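# Unroll a rolled necktie and lay it flat folded

## Task

Unroll the necktie, which starts folded and rolled up, and spread it flat on the table. Done when it lies folded once in half, stretched to its full length and flat along all of it (the bend at the fold may remain a low loop), roughly aligned and roughly straight, at its full width, with no extra folds and no part hanging past the table edge. Letting the tie drop into position is allowed.

## Robot and tools

Robot: two arms, left_arm (a left hand, bases near y = +0.33 m) and right_arm (a right hand, near y = -0.27 m), both close to x = 0 at table height. Each hand has five fingers driven by six motors.

Scene frame: origin on the table top midway between the arms, +x out over the table, +y toward left_arm, +z up. Arm names do not match image sides. Reported end_effector_position (m) and end_effector_quat_wxyz are in this frame and may be off by a few cm.

Hand point: a point fixed to the palm, 0.05 m in front of it and 0.15 m from the wrist face. Its +z runs along the straight fingers, +y out of the palm, +x across the palm away from the thumb on the right hand (toward the thumb on the left hand). Straight fingertips sit about 0.06-0.07 m past the point along +z and 0.06 m behind it along -y. A wrist bracket on the little-finger side can strike things.

Row layout (both tools): one flat list of 28 numbers covering both arms, each in [-1, 1]. Positions 1-6: left_arm dx, dy, dz, rx, ry, rz. 7-12: left hand motors thumb_turn, thumb_bend, index, middle, ring, little. 13: left force_limit. 14: left speed. 15-20: right_arm dx..rz. 21-26: right hand motors in the same order. 27-28: right force_limit, speed. Always send all 28 even if one arm is idle.

Pose numbers are offsets, not poses: they count from that arm's Hand target at the start of the action or move, along that Hand target's own axes (not scene axes). 1.0 = 0.6 m for dx, dy, dz and 180 degrees for rx, ry, rz (one rotation vector). Six zeros re-request the current Hand target; repeating a nonzero offset moves it further. The controller limits each step's commanded orientation to 40 degrees from the measured one.

Hand numbers are absolute targets, not offsets: -1 open/straight, +1 closed. thumb_turn -1 beside the palm, +1 in front of it (needed to grip). force_limit maps -1..+1 to about 0..10 N at the fingertip (0..15 N for the two thumb motors). speed rises linearly from near zero at -1 to full at +0.48 and stays full up to +1; close at -0.94 or below for a gentle grip. To leave a hand unchanged, resend its last eight executed numbers; if none were sent yet, send hand_measured plus hand_force_limit and hand_speed. A motor only starts when its target changes by at least 0.002. Thumb and fingers close around items about 0.035-0.065 m thick.

execute_actions: actions is a list of actions; each action is up to 15 rows, one per 1/30 s step; a short table repeats its final row. Every row in an action counts from the action's start pose. cameras: list of names, ["all"], or []; images come by default only when actions is empty.

move: target is one 28-number row or a list of up to 15 rows, all offsets from the same starting Hand targets. speed in m/s (0.002 to 4.3, default 0.25; turning up to twice that in rad/s), one value or one per target. blend in m rounds corners (0 stops at each). blocking=false returns early while motion continues. Whole move capped at 10 s of path. Paths ignore obstacles and the other arm; faster moves lag more and strike harder. Avoid paths passing near an arm's own base.

wait: seconds 0 to 10, arms hold their commands. stop: brakes a running move. zoom_image: camera plus region [x0, y0, x1, y1] in pixels, at most 504 by 504, from the latest image. show_instructions: shows the reference pages. finished_scene: scene number; irreversible.

Cameras: cam_high, cam_low, cam_roll_left, cam_roll_right, cam_left_wrist, cam_right_wrist, all 672x504.

Results: Hand target is the last commanded pose after clipping, the base for the next offsets; the hand often rests 1-5 cm short of it (usually low) from friction and weight, not contact. Resend the gap as an offset if needed. hand_measured, hand_stopped_by (moving, target, force, stalled, fault) and hand_load_n (fingertip N, positive pushes open) list six motor values in the row order; a lost grip shows as load dropping to about 0. A move: line reports the ending (done, off_target, moving, held, fault) and limits (paced = pose clipped, held = steps withheld). Joint velocities may be omitted when all are noise-level. MOTOR HOT appears near 85 °C; at 100 °C the arm drops for 30-60 s.

Avoid: letting the tie or anything fall off the table or leaving it off; releasing it while it moves; slamming or pressing hard on the table or fixed objects; any contact or squeeze between the two hands (can fail the scene); excessive finger force from pulls, twists or fast swings; long stretched holds that heat motors. An obstructed arm keeps pushing until commanded back past its hand point. Loose objects may get small random shoves.

Each tool is called after ">>>" in YAML: its name, and indented under it one key for each argument.

Reference images:

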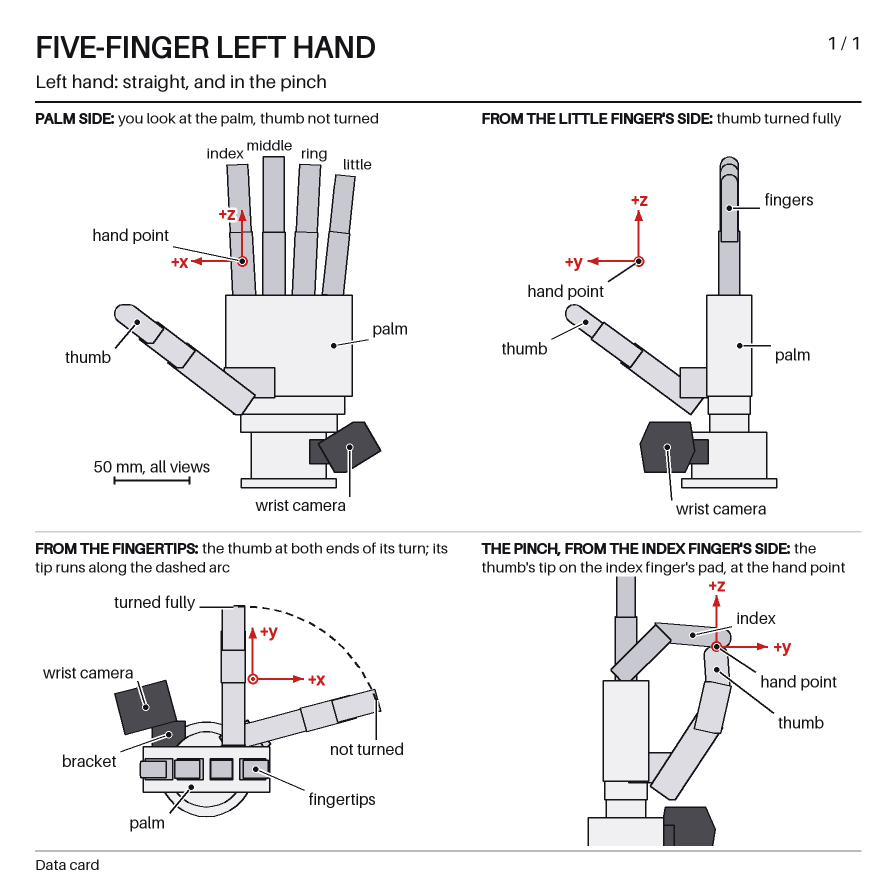

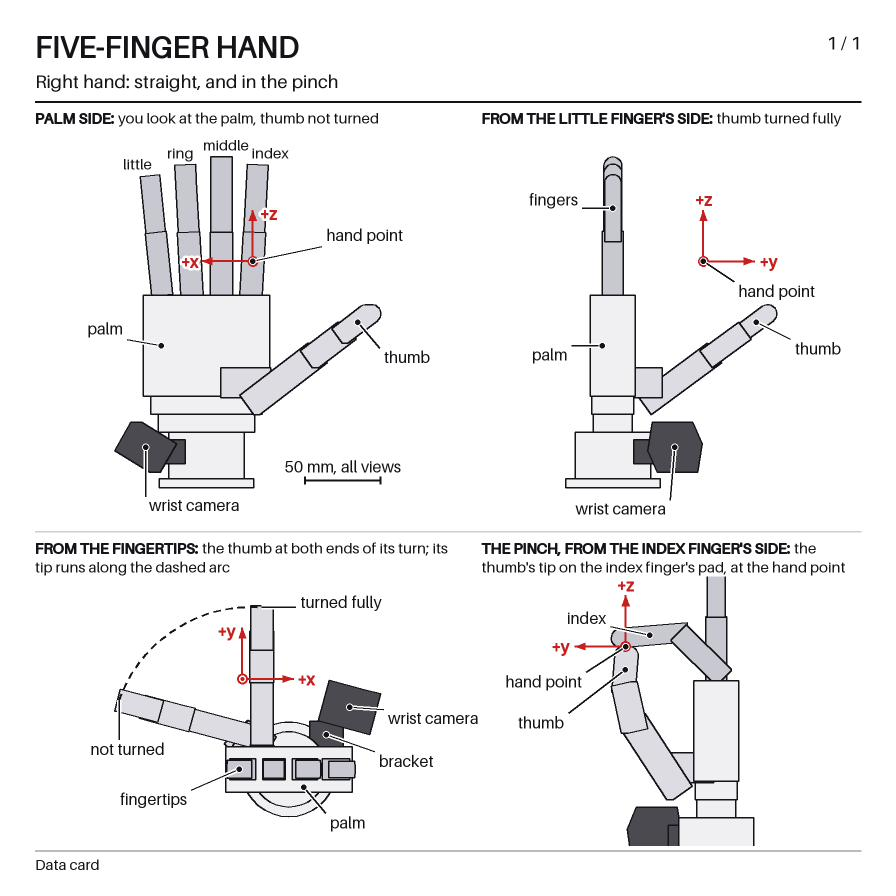

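## Session

>>> execute_actions:
  actions: []

Scene clock: 0.00 s.
left_arm: end_effector_position=(+0.5890, -0.0641, +0.3168) hand_measured=(-1.000, -1.000, -1.000, -1.000, -1.000, -1.000) hand_load_n=(+0.0, +0.0, +0.0, +0.0, +0.0, +0.0) hand_stopped_by=(target, target, target, target, target, target) hand_force_limit=0.00 hand_speed=-0.80 end_effector_quat_wxyz=(-0.086, -0.443, +0.830, -0.327) | right_arm: end_effector_position=(+0.8774, -0.2313, +0.2394) hand_measured=(-1.000, -1.000, -1.000, -1.000, -1.000, -1.000) hand_load_n=(+0.0, +0.0, +0.0, +0.0, +0.0, +0.0) hand_stopped_by=(target, target, target, target, target, target) hand_force_limit=0.00 hand_speed=-0.80 end_effector_quat_wxyz=(+0.277, +0.057, +0.918, +0.279)
Joint positions: left_arm=[-0.435 2.111 2.431 -1.421 0.525 0.031] | right_arm=[-0.108 2.268 2.236 -0.935 -0.576 1.751]
Joint velocities: within noise
Joint torques (N m): no reading
Motor temperatures (°C): left_arm=[28 36 27 24 28 27] | right_arm=[24 33 21 25 25 26]
Heat: left arm: hottest shoulder 36 °C; right arm: hottest shoulder 33 °C.
Hand target: left_arm +0.5928, -0.0658, +0.3207; -0.081, -0.441, +0.830, -0.332 | right_arm +0.8817, -0.2319, +0.2427; +0.283, +0.055, +0.916, +0.278

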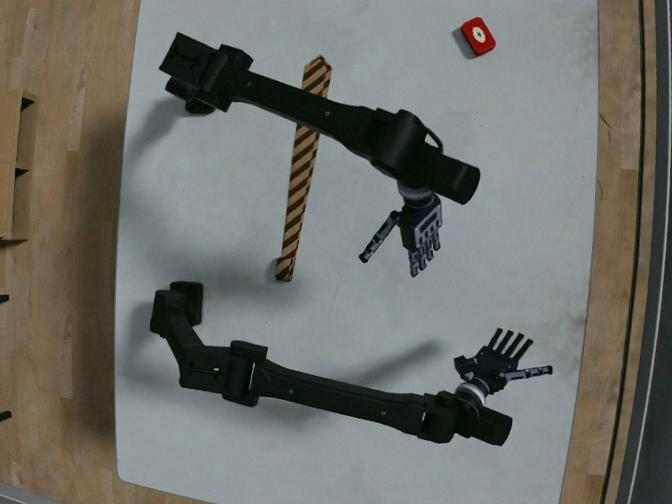

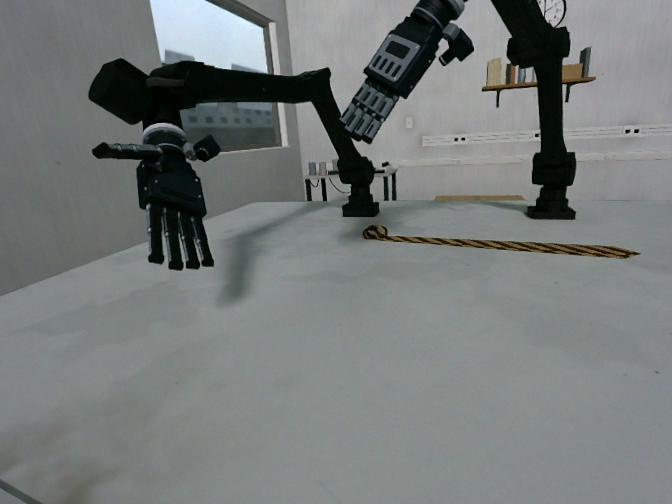

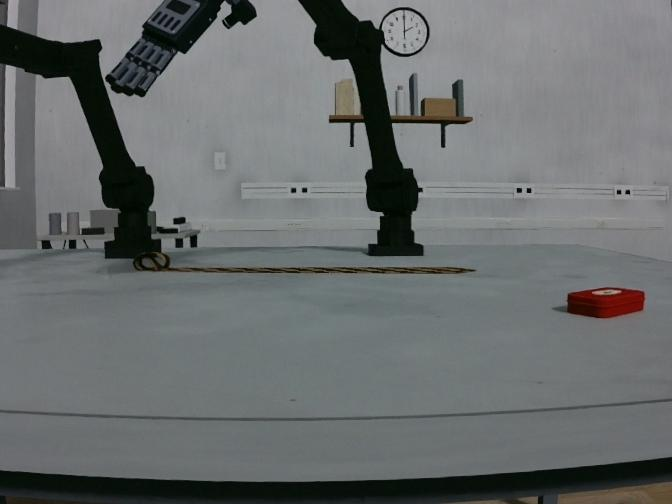

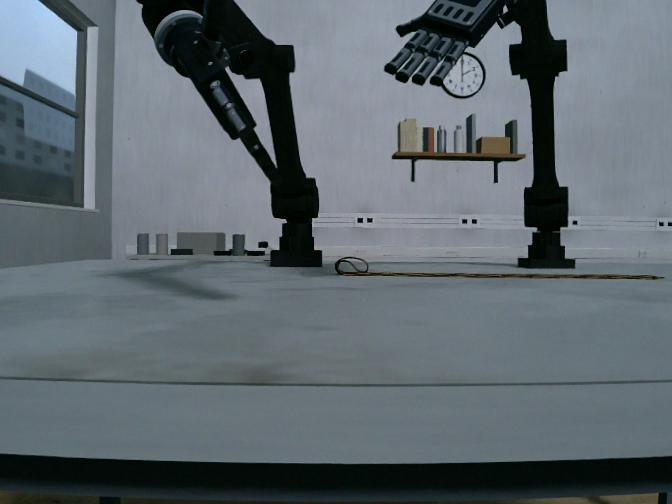

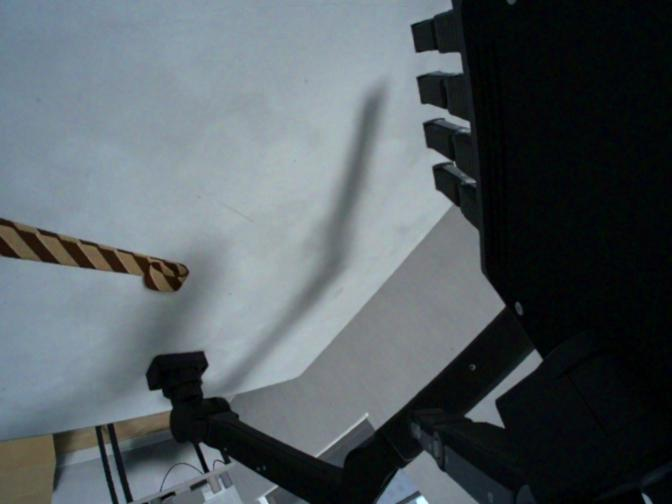

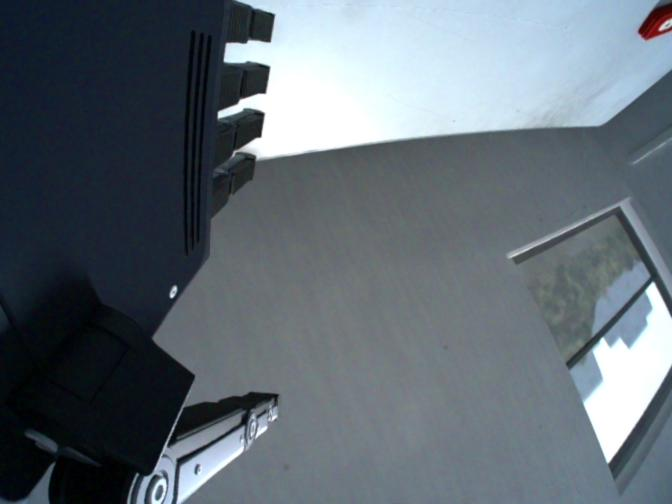

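>>> zoom_image:
  camera: "cam_roll_left"
  region: [110, 230, 230, 290]

>>> zoom_image:
  camera: "cam_high"
  region: [240, 180, 340, 300]

>>> zoom_image:
  camera: "cam_left_wrist"
  region: [0, 180, 230, 330]

>>> zoom_image:
  camera: "cam_roll_right"
  region: [320, 240, 420, 290]

>>> zoom_image:
  camera: "cam_high"
  region: [270, 40, 360, 160]

Scaled by 4.200 from the camera's 672x504 image, which has a finer 960x720 frame.

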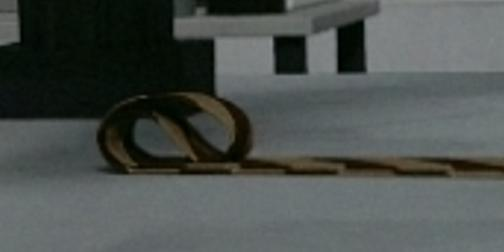

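Scaled by 4.200 from the camera's 672x504 image, which has a finer 960x720 frame.

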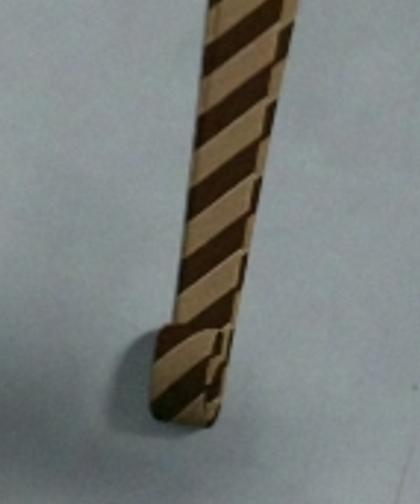

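Scaled by 2.191 from the camera's 672x504 image, which has a finer 960x720 frame.

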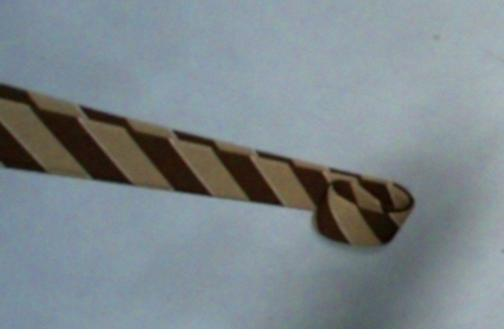

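Scaled by 5.040 from the camera's 672x504 image, which has a finer 960x720 frame.

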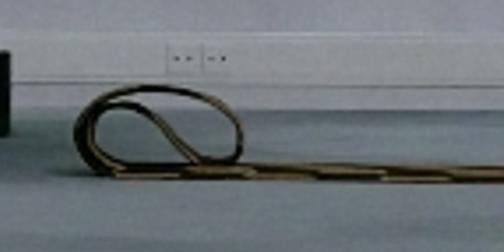

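Scaled by 4.200 from the camera's 672x504 image, which has a finer 960x720 frame.

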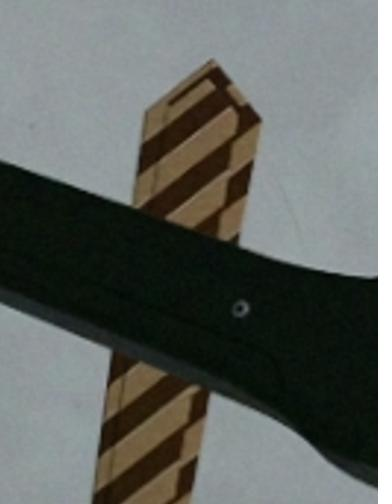

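>>> move:
  target: [0.212,0.543,0.04,-0.224,-0.0547,0.298,-1,-1,-1,-1,-1,-1,0,-0.8,0.3,-0.735,-0.884,0.1356,-0.15,0.19,-1,-1,-1,-1,-1,-1,0,-0.8]
  cameras: ["cam_high","cam_roll_left","cam_roll_right","cam_left_wrist"]
  speed: 0.4

Scene clock: 45.33 s.
left_arm: end_effector_position=(+0.2662, -0.0472, +0.1965) hand_measured=(-1.000, -1.000, -1.000, -1.000, -1.000, -1.000) hand_load_n=(+0.0, +0.0, +0.0, +0.0, +0.0, +0.0) hand_stopped_by=(target, target, target, target, target, target) hand_force_limit=0.00 hand_speed=-0.80 end_effector_quat_wxyz=(+0.000, -0.004, +1.000, -0.002) | right_arm: end_effector_position=(+0.4600, -0.8022, +0.2738) hand_measured=(-1.000, -1.000, -1.000, -1.000, -1.000, -1.000) hand_load_n=(+0.0, +0.0, +0.0, +0.0, +0.0, +0.0) hand_stopped_by=(target, target, target, target, target, target) hand_force_limit=0.00 hand_speed=-0.80 end_effector_quat_wxyz=(+0.371, +0.443, +0.805, +0.135)
Joint positions: left_arm=[-1.007 1.71 1.61 -1.467 0.002 0.56] | right_arm=[-1.087 1.781 1.555 -0.796 -0.631 1.655]
Joint torques (N m): left_arm=[0.5 -16.56 6.74 -0.32 -0.09 0.22] | right_arm=[1.08 -13.63 10.74 0.91 -0.6 -0.16]
Motor temperatures (°C): left_arm=[28 40 31 24 27 26] | right_arm=[24 38 26 25 24 25]
Heat: left arm: hottest shoulder 40 °C; right arm: hottest shoulder 38 °C.
Hand target: left_arm +0.2647, -0.0397, +0.2004; +0.000, +0.000, +1.000, -0.001 | right_arm +0.4657, -0.8094, +0.2793; +0.374, +0.436, +0.807, +0.133
Off the commanded pose: left_arm 0.009 m, 1 deg | right_arm 0.011 m, 1 deg.
move: off_target (right_arm)
camera_calibration:
cam_left_wrist: T_world_to_cam=[[-0.285917, -0.958174, -0.012367, 0.0384092], [-0.822267, 0.238695, 0.516625, 0.12761], [-0.492065, 0.157881, -0.856122, 0.420974], [0, 0, 0, 1]] pos_world=[0.323058, -0.0601211, 0.294954]
Images, in order (width x height): cam_high 672x504, cam_roll_left 672x504, cam_roll_right 672x504, cam_left_wrist 672x504.

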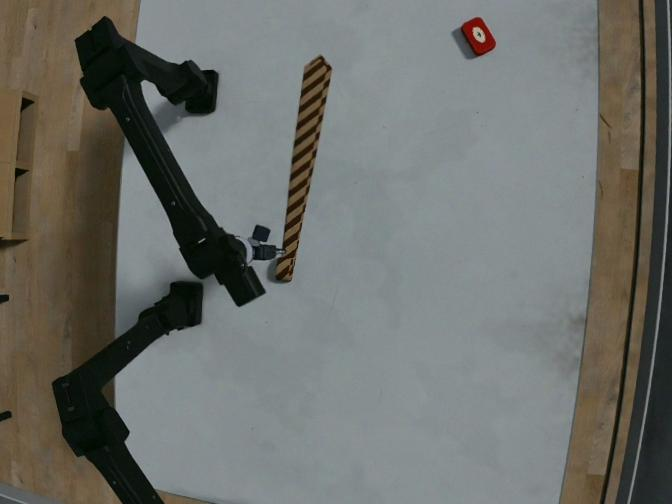

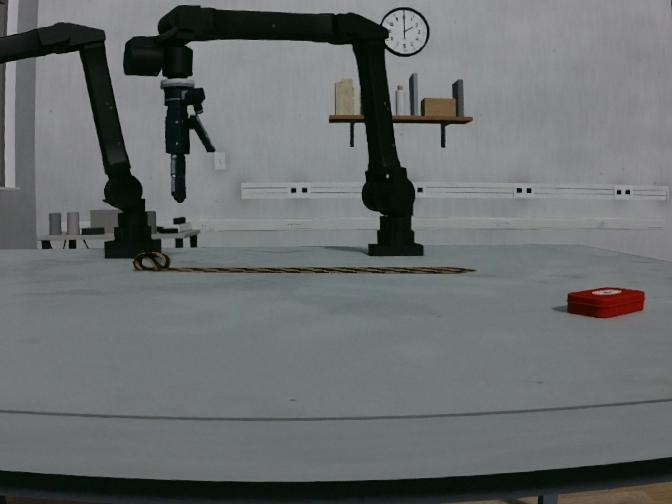

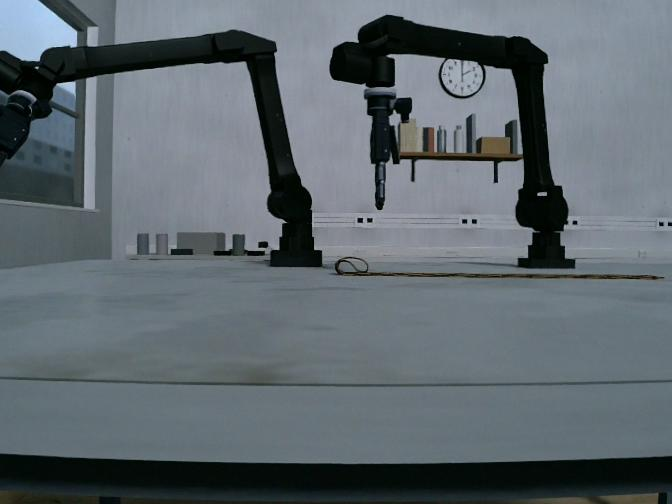

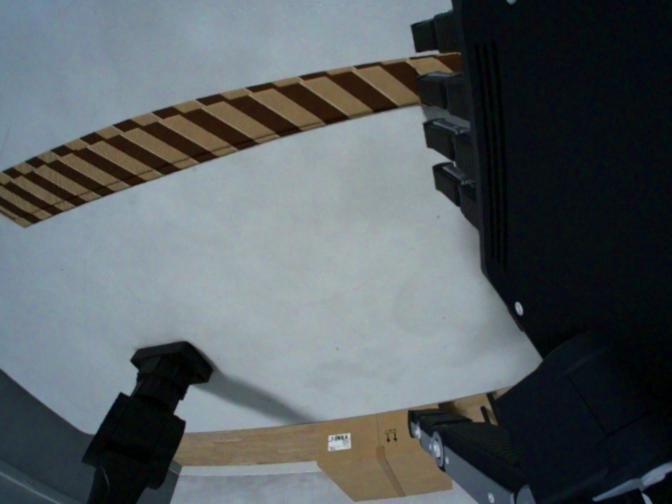

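>>> move:
  target: [0,0.025,0.19,0,0,0,-1,-1,-1,-1,-1,-1,0,-0.8,0,0,0,0,0,0,-1,-1,-1,-1,-1,-1,0,-0.8]
  cameras: ["cam_roll_left","cam_roll_right"]
  speed: 0.15

>>> zoom_image:
  camera: "cam_roll_left"
  region: [110, 170, 270, 290]

Scene clock: 51.80 s.
left_arm: end_effector_position=(+0.2603, -0.0314, +0.1009) hand_measured=(-1.000, -1.000, -1.000, -1.000, -1.000, -1.000) hand_load_n=(+0.0, +0.0, +0.0, +0.0, +0.0, +0.0) hand_stopped_by=(target, target, target, target, target, target) hand_force_limit=0.00 hand_speed=-0.80 end_effector_quat_wxyz=(+0.007, +0.001, +1.000, -0.012) | right_arm: end_effector_position=(+0.4600, -0.8022, +0.2738) hand_measured=(-1.000, -1.000, -1.000, -1.000, -1.000, -1.000) hand_load_n=(+0.0, +0.0, +0.0, +0.5, +0.0, +0.0) hand_stopped_by=(target, target, target, target, target, target) hand_force_limit=0.00 hand_speed=-0.80 end_effector_quat_wxyz=(+0.371, +0.443, +0.805, +0.135)
Joint positions: left_arm=[-1.002 1.706 1.352 -1.188 0.002 0.575] | right_arm=[-1.087 1.781 1.555 -0.796 -0.631 1.654]
Joint torques (N m): left_arm=[1.26 -12.51 6.5 0.44 -0.07 0.21] | right_arm=[1.2 -13.63 10.76 0.91 -0.6 -0.16]
Heat: left arm: hottest shoulder 39 °C; right arm: hottest shoulder 38 °C.
Hand target: left_arm +0.2648, -0.0249, +0.0864; +0.000, +0.000, +1.000, -0.001 | right_arm +0.4657, -0.8094, +0.2793; +0.374, +0.436, +0.807, +0.133
Off the commanded pose: left_arm 0.017 m, 2 deg | right_arm 0.011 m, 1 deg.
move: off_target (left_arm, right_arm)
Images, in order (width x height): cam_roll_left 672x504, cam_roll_right 672x504.

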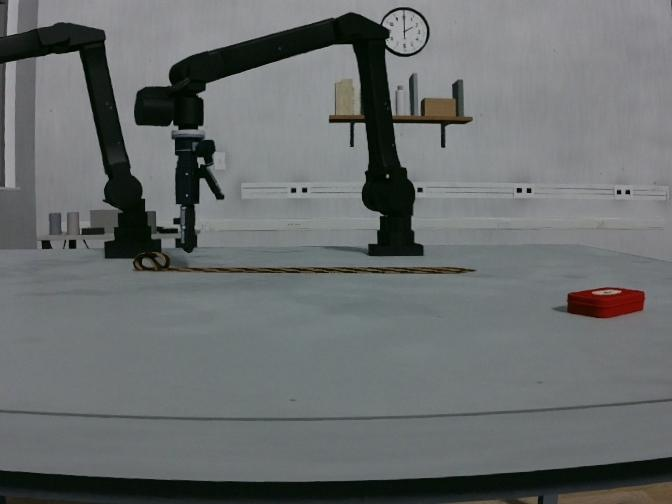

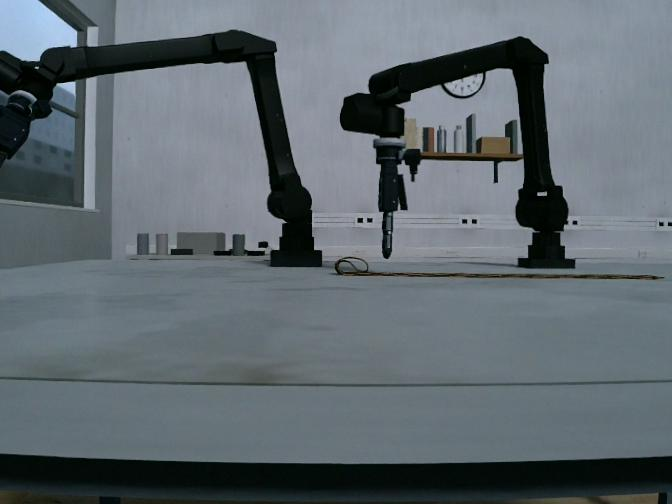

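Scaled by 3.150 from the camera's 672x504 image, which has a finer 960x720 frame.

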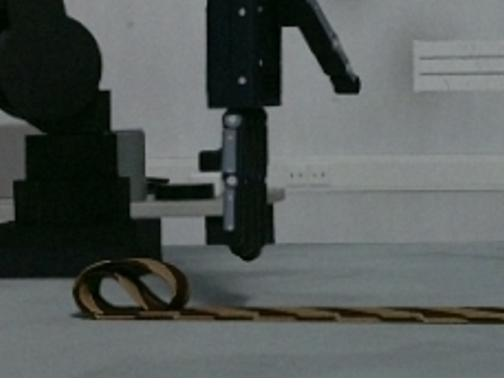

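>>> move:
  target:
    - [0,0.005,0.04,0,0,0,-1,-1,-1,-1,-1,-1,0,-0.8,0,0,0,0,0,0,-1,-1,-1,-1,-1,-1,0,-0.8]
    - [0,-0.167,0.04,0,0,0,-1,-1,-1,-1,-1,-1,0,-0.8,0,0,0,0,0,0,-1,-1,-1,-1,-1,-1,0,-0.8]
  cameras: ["cam_high","cam_roll_left","cam_roll_right","cam_left_wrist"]
  speed: 0.12

>>> zoom_image:
  camera: "cam_roll_left"
  region: [60, 170, 270, 310]

Scene clock: 58.63 s.
left_arm: end_effector_position=(+0.2650, -0.1072, +0.0722) hand_measured=(-1.000, -1.000, -1.000, -1.000, -1.000, -1.000) hand_load_n=(+0.0, +0.0, +0.0, -2.0, +0.0, +0.0) hand_stopped_by=(target, target, target, target, target, target) hand_force_limit=0.00 hand_speed=-0.80 end_effector_quat_wxyz=(+0.002, +0.000, +1.000, -0.002) | right_arm: end_effector_position=(+0.4600, -0.8022, +0.2738) hand_measured=(-1.000, -1.000, -1.000, -1.000, -1.000, -1.000) hand_load_n=(+0.0, +0.0, +0.0, +0.0, +0.0, +0.0) hand_stopped_by=(target, target, target, target, target, target) hand_force_limit=0.00 hand_speed=-0.80 end_effector_quat_wxyz=(+0.371, +0.443, +0.805, +0.135)
Joint positions: left_arm=[-1.068 1.913 1.565 -1.217 -0.002 0.508] | right_arm=[-1.087 1.781 1.555 -0.796 -0.631 1.654]
Joint torques (N m): left_arm=[-0.91 -13.68 10.65 -0.14 0.06 -0.04] | right_arm=[1.26 -13.51 10.74 0.91 -0.6 -0.15]
Heat: left arm: hottest shoulder 39 °C; right arm: hottest shoulder 38 °C.
Hand target: left_arm +0.2645, -0.1251, +0.0623; +0.000, +0.000, +1.000, -0.001 | right_arm +0.4657, -0.8094, +0.2793; +0.374, +0.436, +0.807, +0.133
Off the commanded pose: left_arm 0.020 m, 0 deg | right_arm 0.011 m, 1 deg.
move: off_target (left_arm, right_arm)
camera_calibration:
cam_left_wrist: T_world_to_cam=[[-0.2939, -0.955738, -0.0137292, -0.0184687], [-0.822322, 0.245499, 0.51334, 0.206259], [-0.487247, 0.16216, -0.858076, 0.322809], [0, 0, 0, 1]] pos_world=[0.321471, -0.120634, 0.17086]
Images, in order (width x height): cam_high 672x504, cam_roll_left 672x504, cam_roll_right 672x504, cam_left_wrist 672x504.

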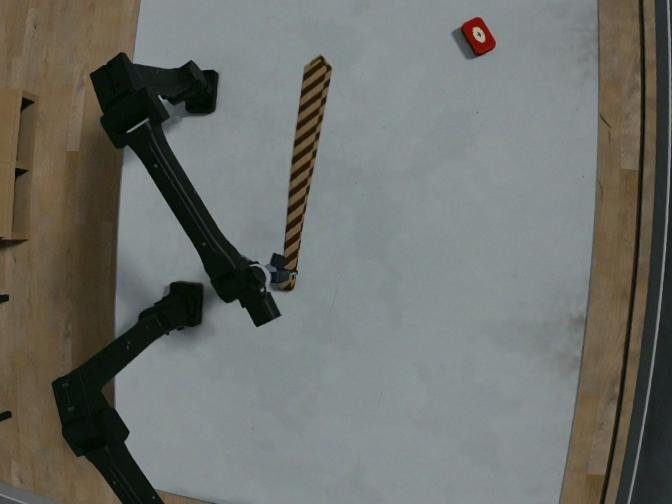

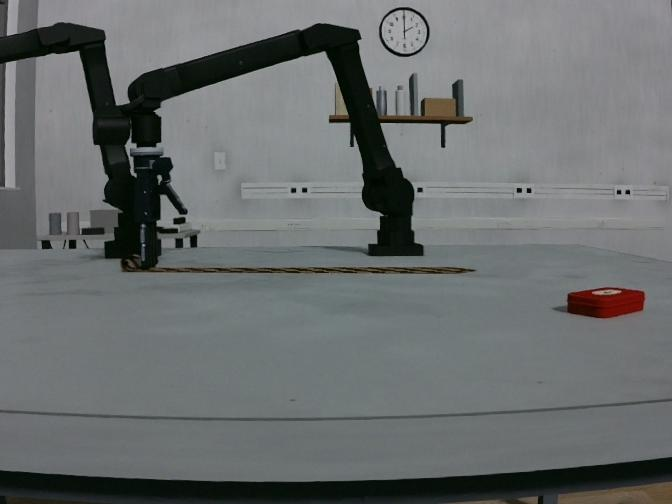

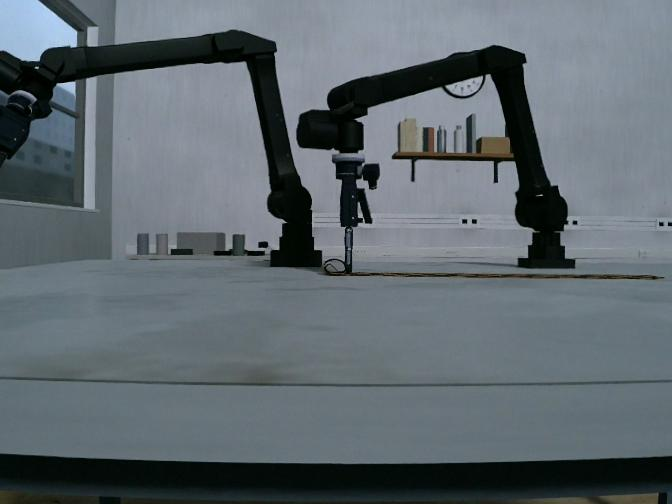

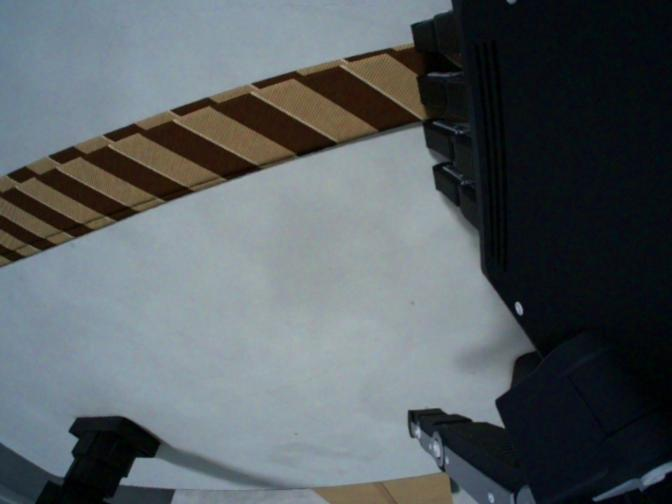

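Scaled by 2.400 from the camera's 672x504 image, which has a finer 960x720 frame.

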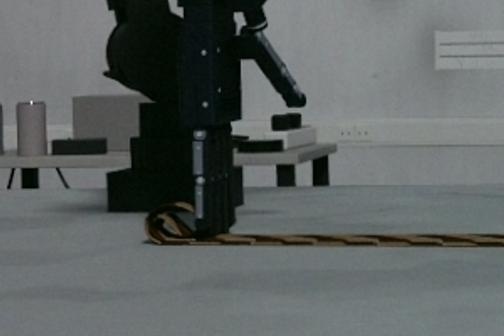

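>>> move:
  target: [0.015,-0.22,0.0,0,0,0,-1,-1,-1,-1,-1,-1,0,-0.8,0,0,0,0,0,0,-1,-1,-1,-1,-1,-1,0,-0.8]
  cameras: ["cam_high","cam_low","cam_roll_left","cam_roll_right","cam_left_wrist"]
  speed: 0.12

>>> zoom_image:
  camera: "cam_roll_right"
  region: [240, 190, 450, 330]

Scene clock: 64.00 s.
left_arm: end_effector_position=(+0.2599, -0.2421, +0.0751) hand_measured=(-1.000, -1.000, -1.000, -1.000, -1.000, -1.000) hand_load_n=(+0.0, +0.0, +0.0, -0.5, +0.0, +0.0) hand_stopped_by=(target, target, target, target, target, target) hand_force_limit=0.00 hand_speed=-0.80 end_effector_quat_wxyz=(+0.002, +0.000, +1.000, -0.003) | right_arm: end_effector_position=(+0.4600, -0.8022, +0.2738) hand_measured=(-1.000, -1.000, -1.000, -1.000, -1.000, -1.000) hand_load_n=(+0.0, +0.0, +0.0, +0.0, +0.0, +0.0) hand_stopped_by=(target, target, target, target, target, target) hand_force_limit=0.00 hand_speed=-0.80 end_effector_quat_wxyz=(+0.371, +0.443, +0.805, +0.135)
Joint positions: left_arm=[-1.169 2.246 2.123 -1.441 -0.001 0.407] | right_arm=[-1.087 1.781 1.555 -0.796 -0.631 1.654]
Joint torques (N m): left_arm=[-0.79 -18.26 11.51 -0.39 0.03 -0.03] | right_arm=[1.32 -13.63 10.76 0.91 -0.6 -0.16]
Heat: left arm: hottest shoulder 39 °C; right arm: hottest shoulder 38 °C.
Hand target: left_arm +0.2555, -0.2571, +0.0627; +0.000, +0.000, +1.000, -0.001 | right_arm +0.4657, -0.8094, +0.2793; +0.374, +0.436, +0.807, +0.133
Off the commanded pose: left_arm 0.020 m, 0 deg | right_arm 0.011 m, 1 deg.
move: off_target (left_arm, right_arm)
camera_calibration:
cam_left_wrist: T_world_to_cam=[[-0.294263, -0.955655, -0.0115129, -0.148818], [-0.822011, 0.24693, 0.513151, 0.233871], [-0.487553, 0.160465, -0.858221, 0.344411], [0, 0, 0, 1]] pos_world=[0.316372, -0.255234, 0.173856]
Images, in order (width x height): cam_high 672x504, cam_low 672x504, cam_roll_left 672x504, cam_roll_right 672x504, cam_left_wrist 672x504.

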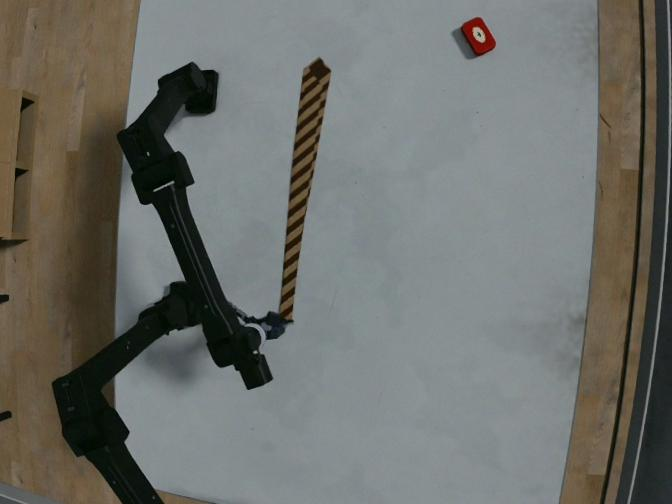

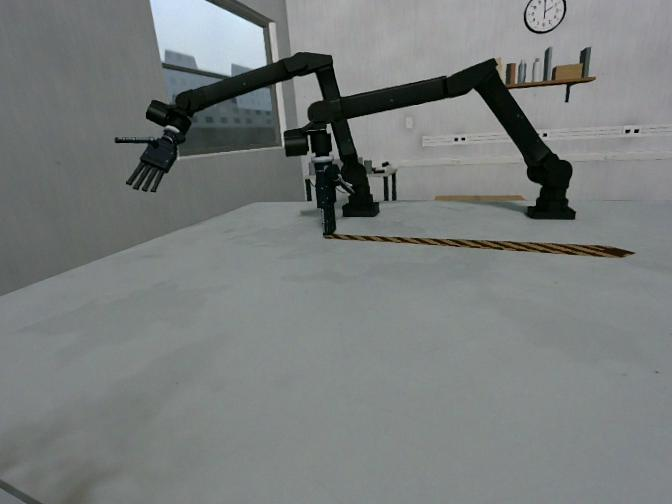

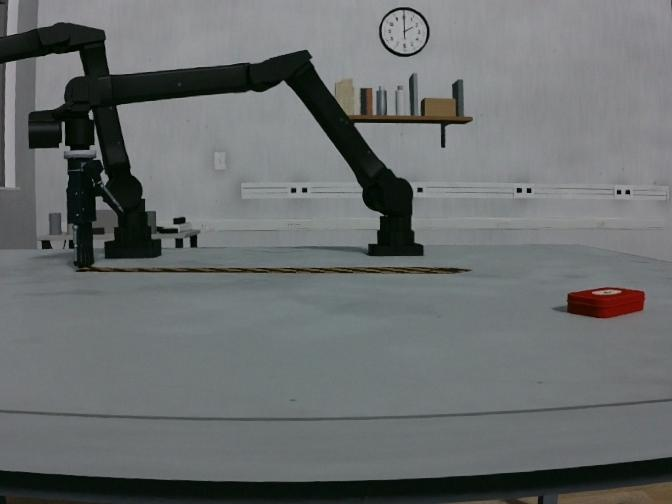

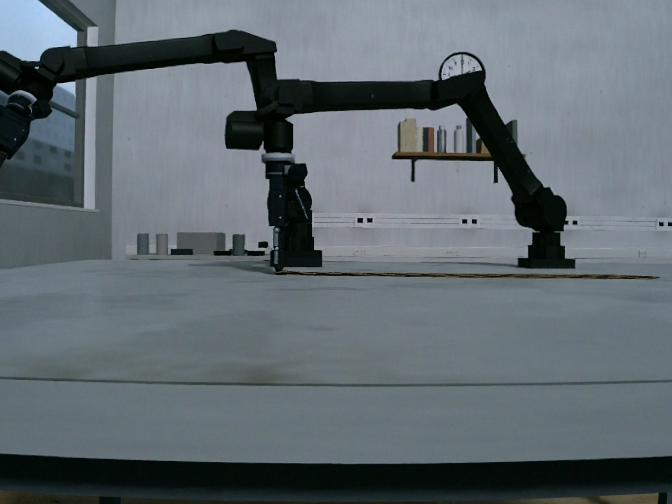

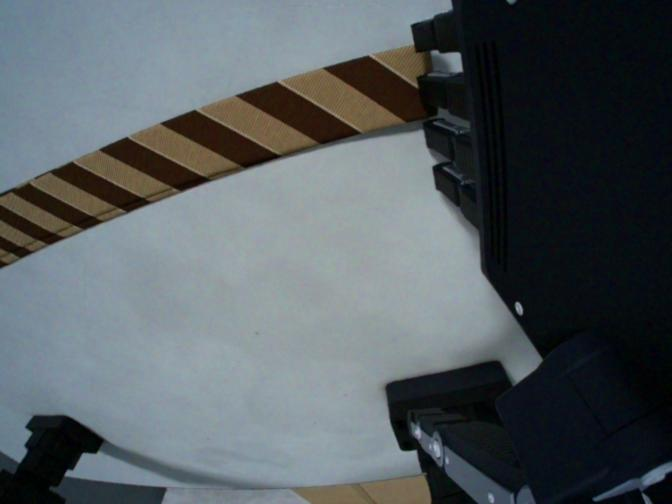

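Scaled by 2.400 from the camera's 672x504 image, which has a finer 960x720 frame.

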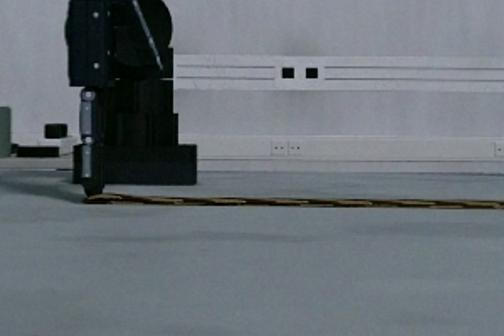

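>>> move:
  target:
    - [0,0,-0.15,0,0,0,-1,-1,-1,-1,-1,-1,0,-0.8,0,0,0,0,0,0,-1,-1,-1,-1,-1,-1,0,-0.8]
    - [0.17,0.08,-0.25,0,0,0,-1,-1,-1,-1,-1,-1,0,-0.8,0,0,0,0,0,0,-1,-1,-1,-1,-1,-1,0,-0.8]
  cameras: ["cam_high","cam_low","cam_roll_left","cam_roll_right","cam_left_wrist"]
  blend: 0.02

>>> zoom_image:
  camera: "cam_high"
  region: [240, 240, 340, 340]

>>> zoom_image:
  camera: "cam_high"
  region: [270, 40, 370, 140]

>>> zoom_image:
  camera: "cam_roll_right"
  region: [240, 190, 450, 330]

>>> zoom_image:
  camera: "cam_roll_left"
  region: [50, 220, 250, 320]

>>> zoom_image:
  camera: "cam_roll_left"
  region: [300, 220, 500, 320]

Scene clock: 71.10 s.
left_arm: end_effector_position=(+0.1513, -0.2124, +0.2213) hand_measured=(-1.000, -1.000, -1.000, -1.000, -1.000, -1.000) hand_load_n=(-0.5, +0.0, +0.0, +0.0, +0.0, +0.0) hand_stopped_by=(target, target, target, target, target, target) hand_force_limit=0.00 hand_speed=-0.80 end_effector_quat_wxyz=(+0.003, +0.010, +1.000, -0.011) | right_arm: end_effector_position=(+0.4600, -0.8022, +0.2738) hand_measured=(-1.000, -1.000, -1.000, -1.000, -1.000, -1.000) hand_load_n=(+0.0, +0.0, +0.0, +0.0, +0.0, -0.5) hand_stopped_by=(target, target, target, target, target, target) hand_force_limit=0.00 hand_speed=-0.80 end_effector_quat_wxyz=(+0.371, +0.443, +0.805, +0.135)
Joint positions: left_arm=[-1.311 2.003 2.104 -1.647 0 0.285] | right_arm=[-1.087 1.781 1.555 -0.796 -0.631 1.654]
Joint torques (N m): left_arm=[0.79 -18.96 6.64 -0.01 -0.04 -0.04] | right_arm=[1.26 -13.63 10.73 0.91 -0.6 -0.16]
Heat: left arm: hottest shoulder 39 °C; right arm: hottest shoulder 37 °C.
Hand target: left_arm +0.1535, -0.2088, +0.2125; +0.000, +0.000, +1.000, -0.001 | right_arm +0.4657, -0.8094, +0.2793; +0.374, +0.436, +0.807, +0.133
Off the commanded pose: left_arm 0.010 m, 2 deg | right_arm 0.011 m, 1 deg.
move: off_target (right_arm)
camera_calibration:
cam_left_wrist: T_world_to_cam=[[-0.313633, -0.949536, 0.00395935, -0.149985], [-0.81788, 0.27226, 0.506898, 0.0683681], [-0.482396, 0.155742, -0.861997, 0.411131], [0, 0, 0, 1]] pos_world=[0.207205, -0.225061, 0.320332]
Images, in order (width x height): cam_high 672x504, cam_low 672x504, cam_roll_left 672x504, cam_roll_right 672x504, cam_left_wrist 672x504.

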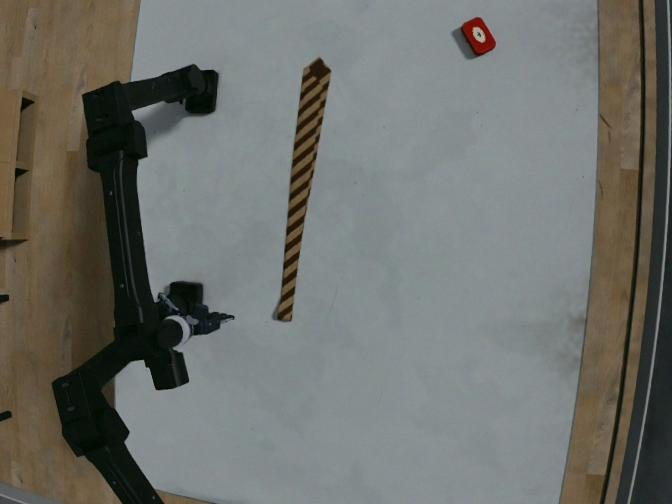

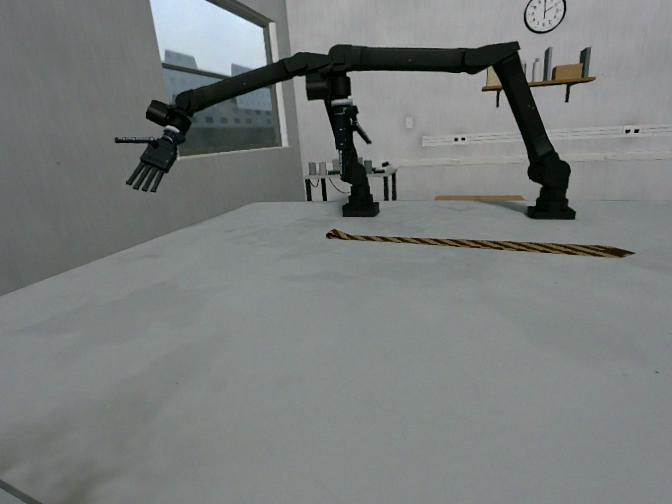

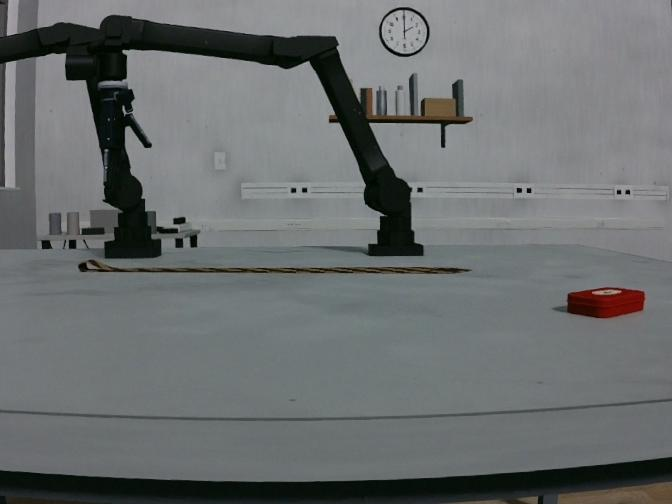

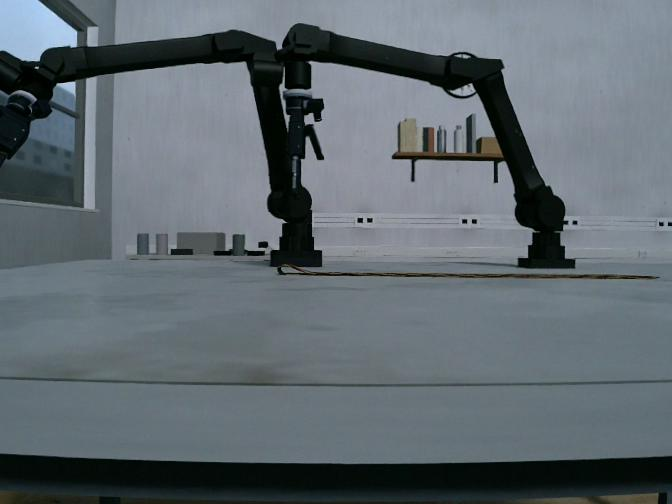

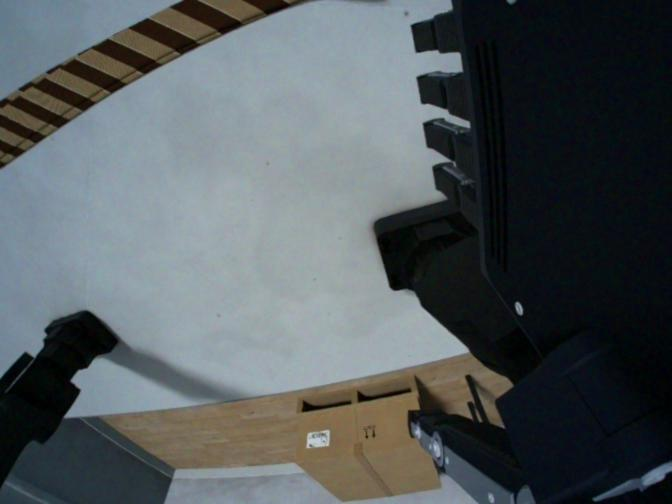

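Scaled by 5.040 from the camera's 672x504 image, which has a finer 960x720 frame.

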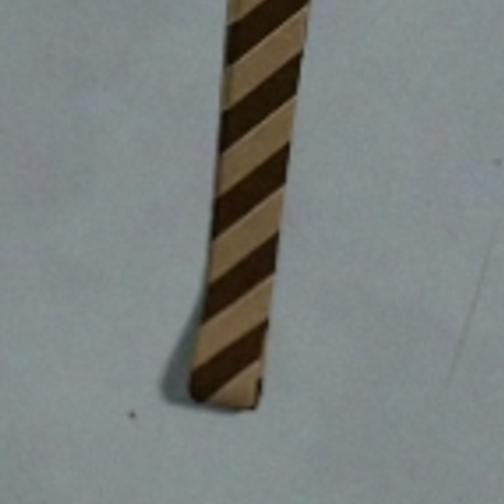

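Scaled by 5.040 from the camera's 672x504 image, which has a finer 960x720 frame.

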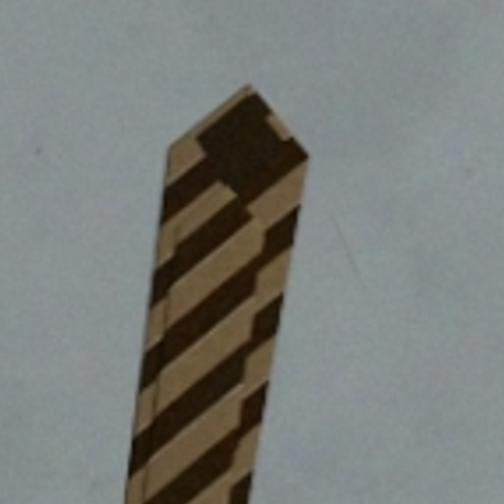

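Scaled by 2.400 from the camera's 672x504 image, which has a finer 960x720 frame.

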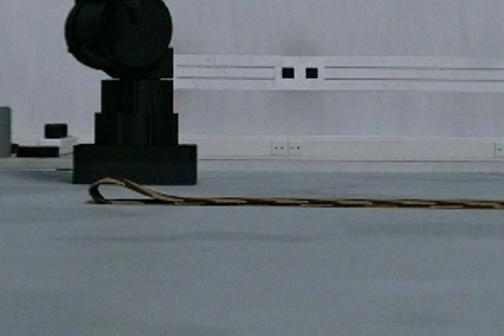

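Scaled by 2.520 from the camera's 672x504 image, which has a finer 960x720 frame.

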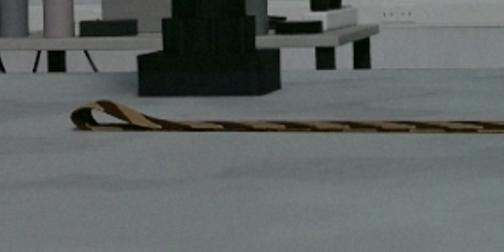

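Scaled by 2.520 from the camera's 672x504 image, which has a finer 960x720 frame.

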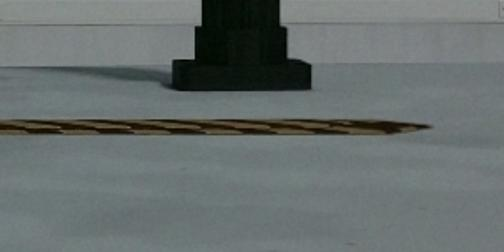

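>>> finished_scene:
  scene: 1

The scene is finished: the task was done.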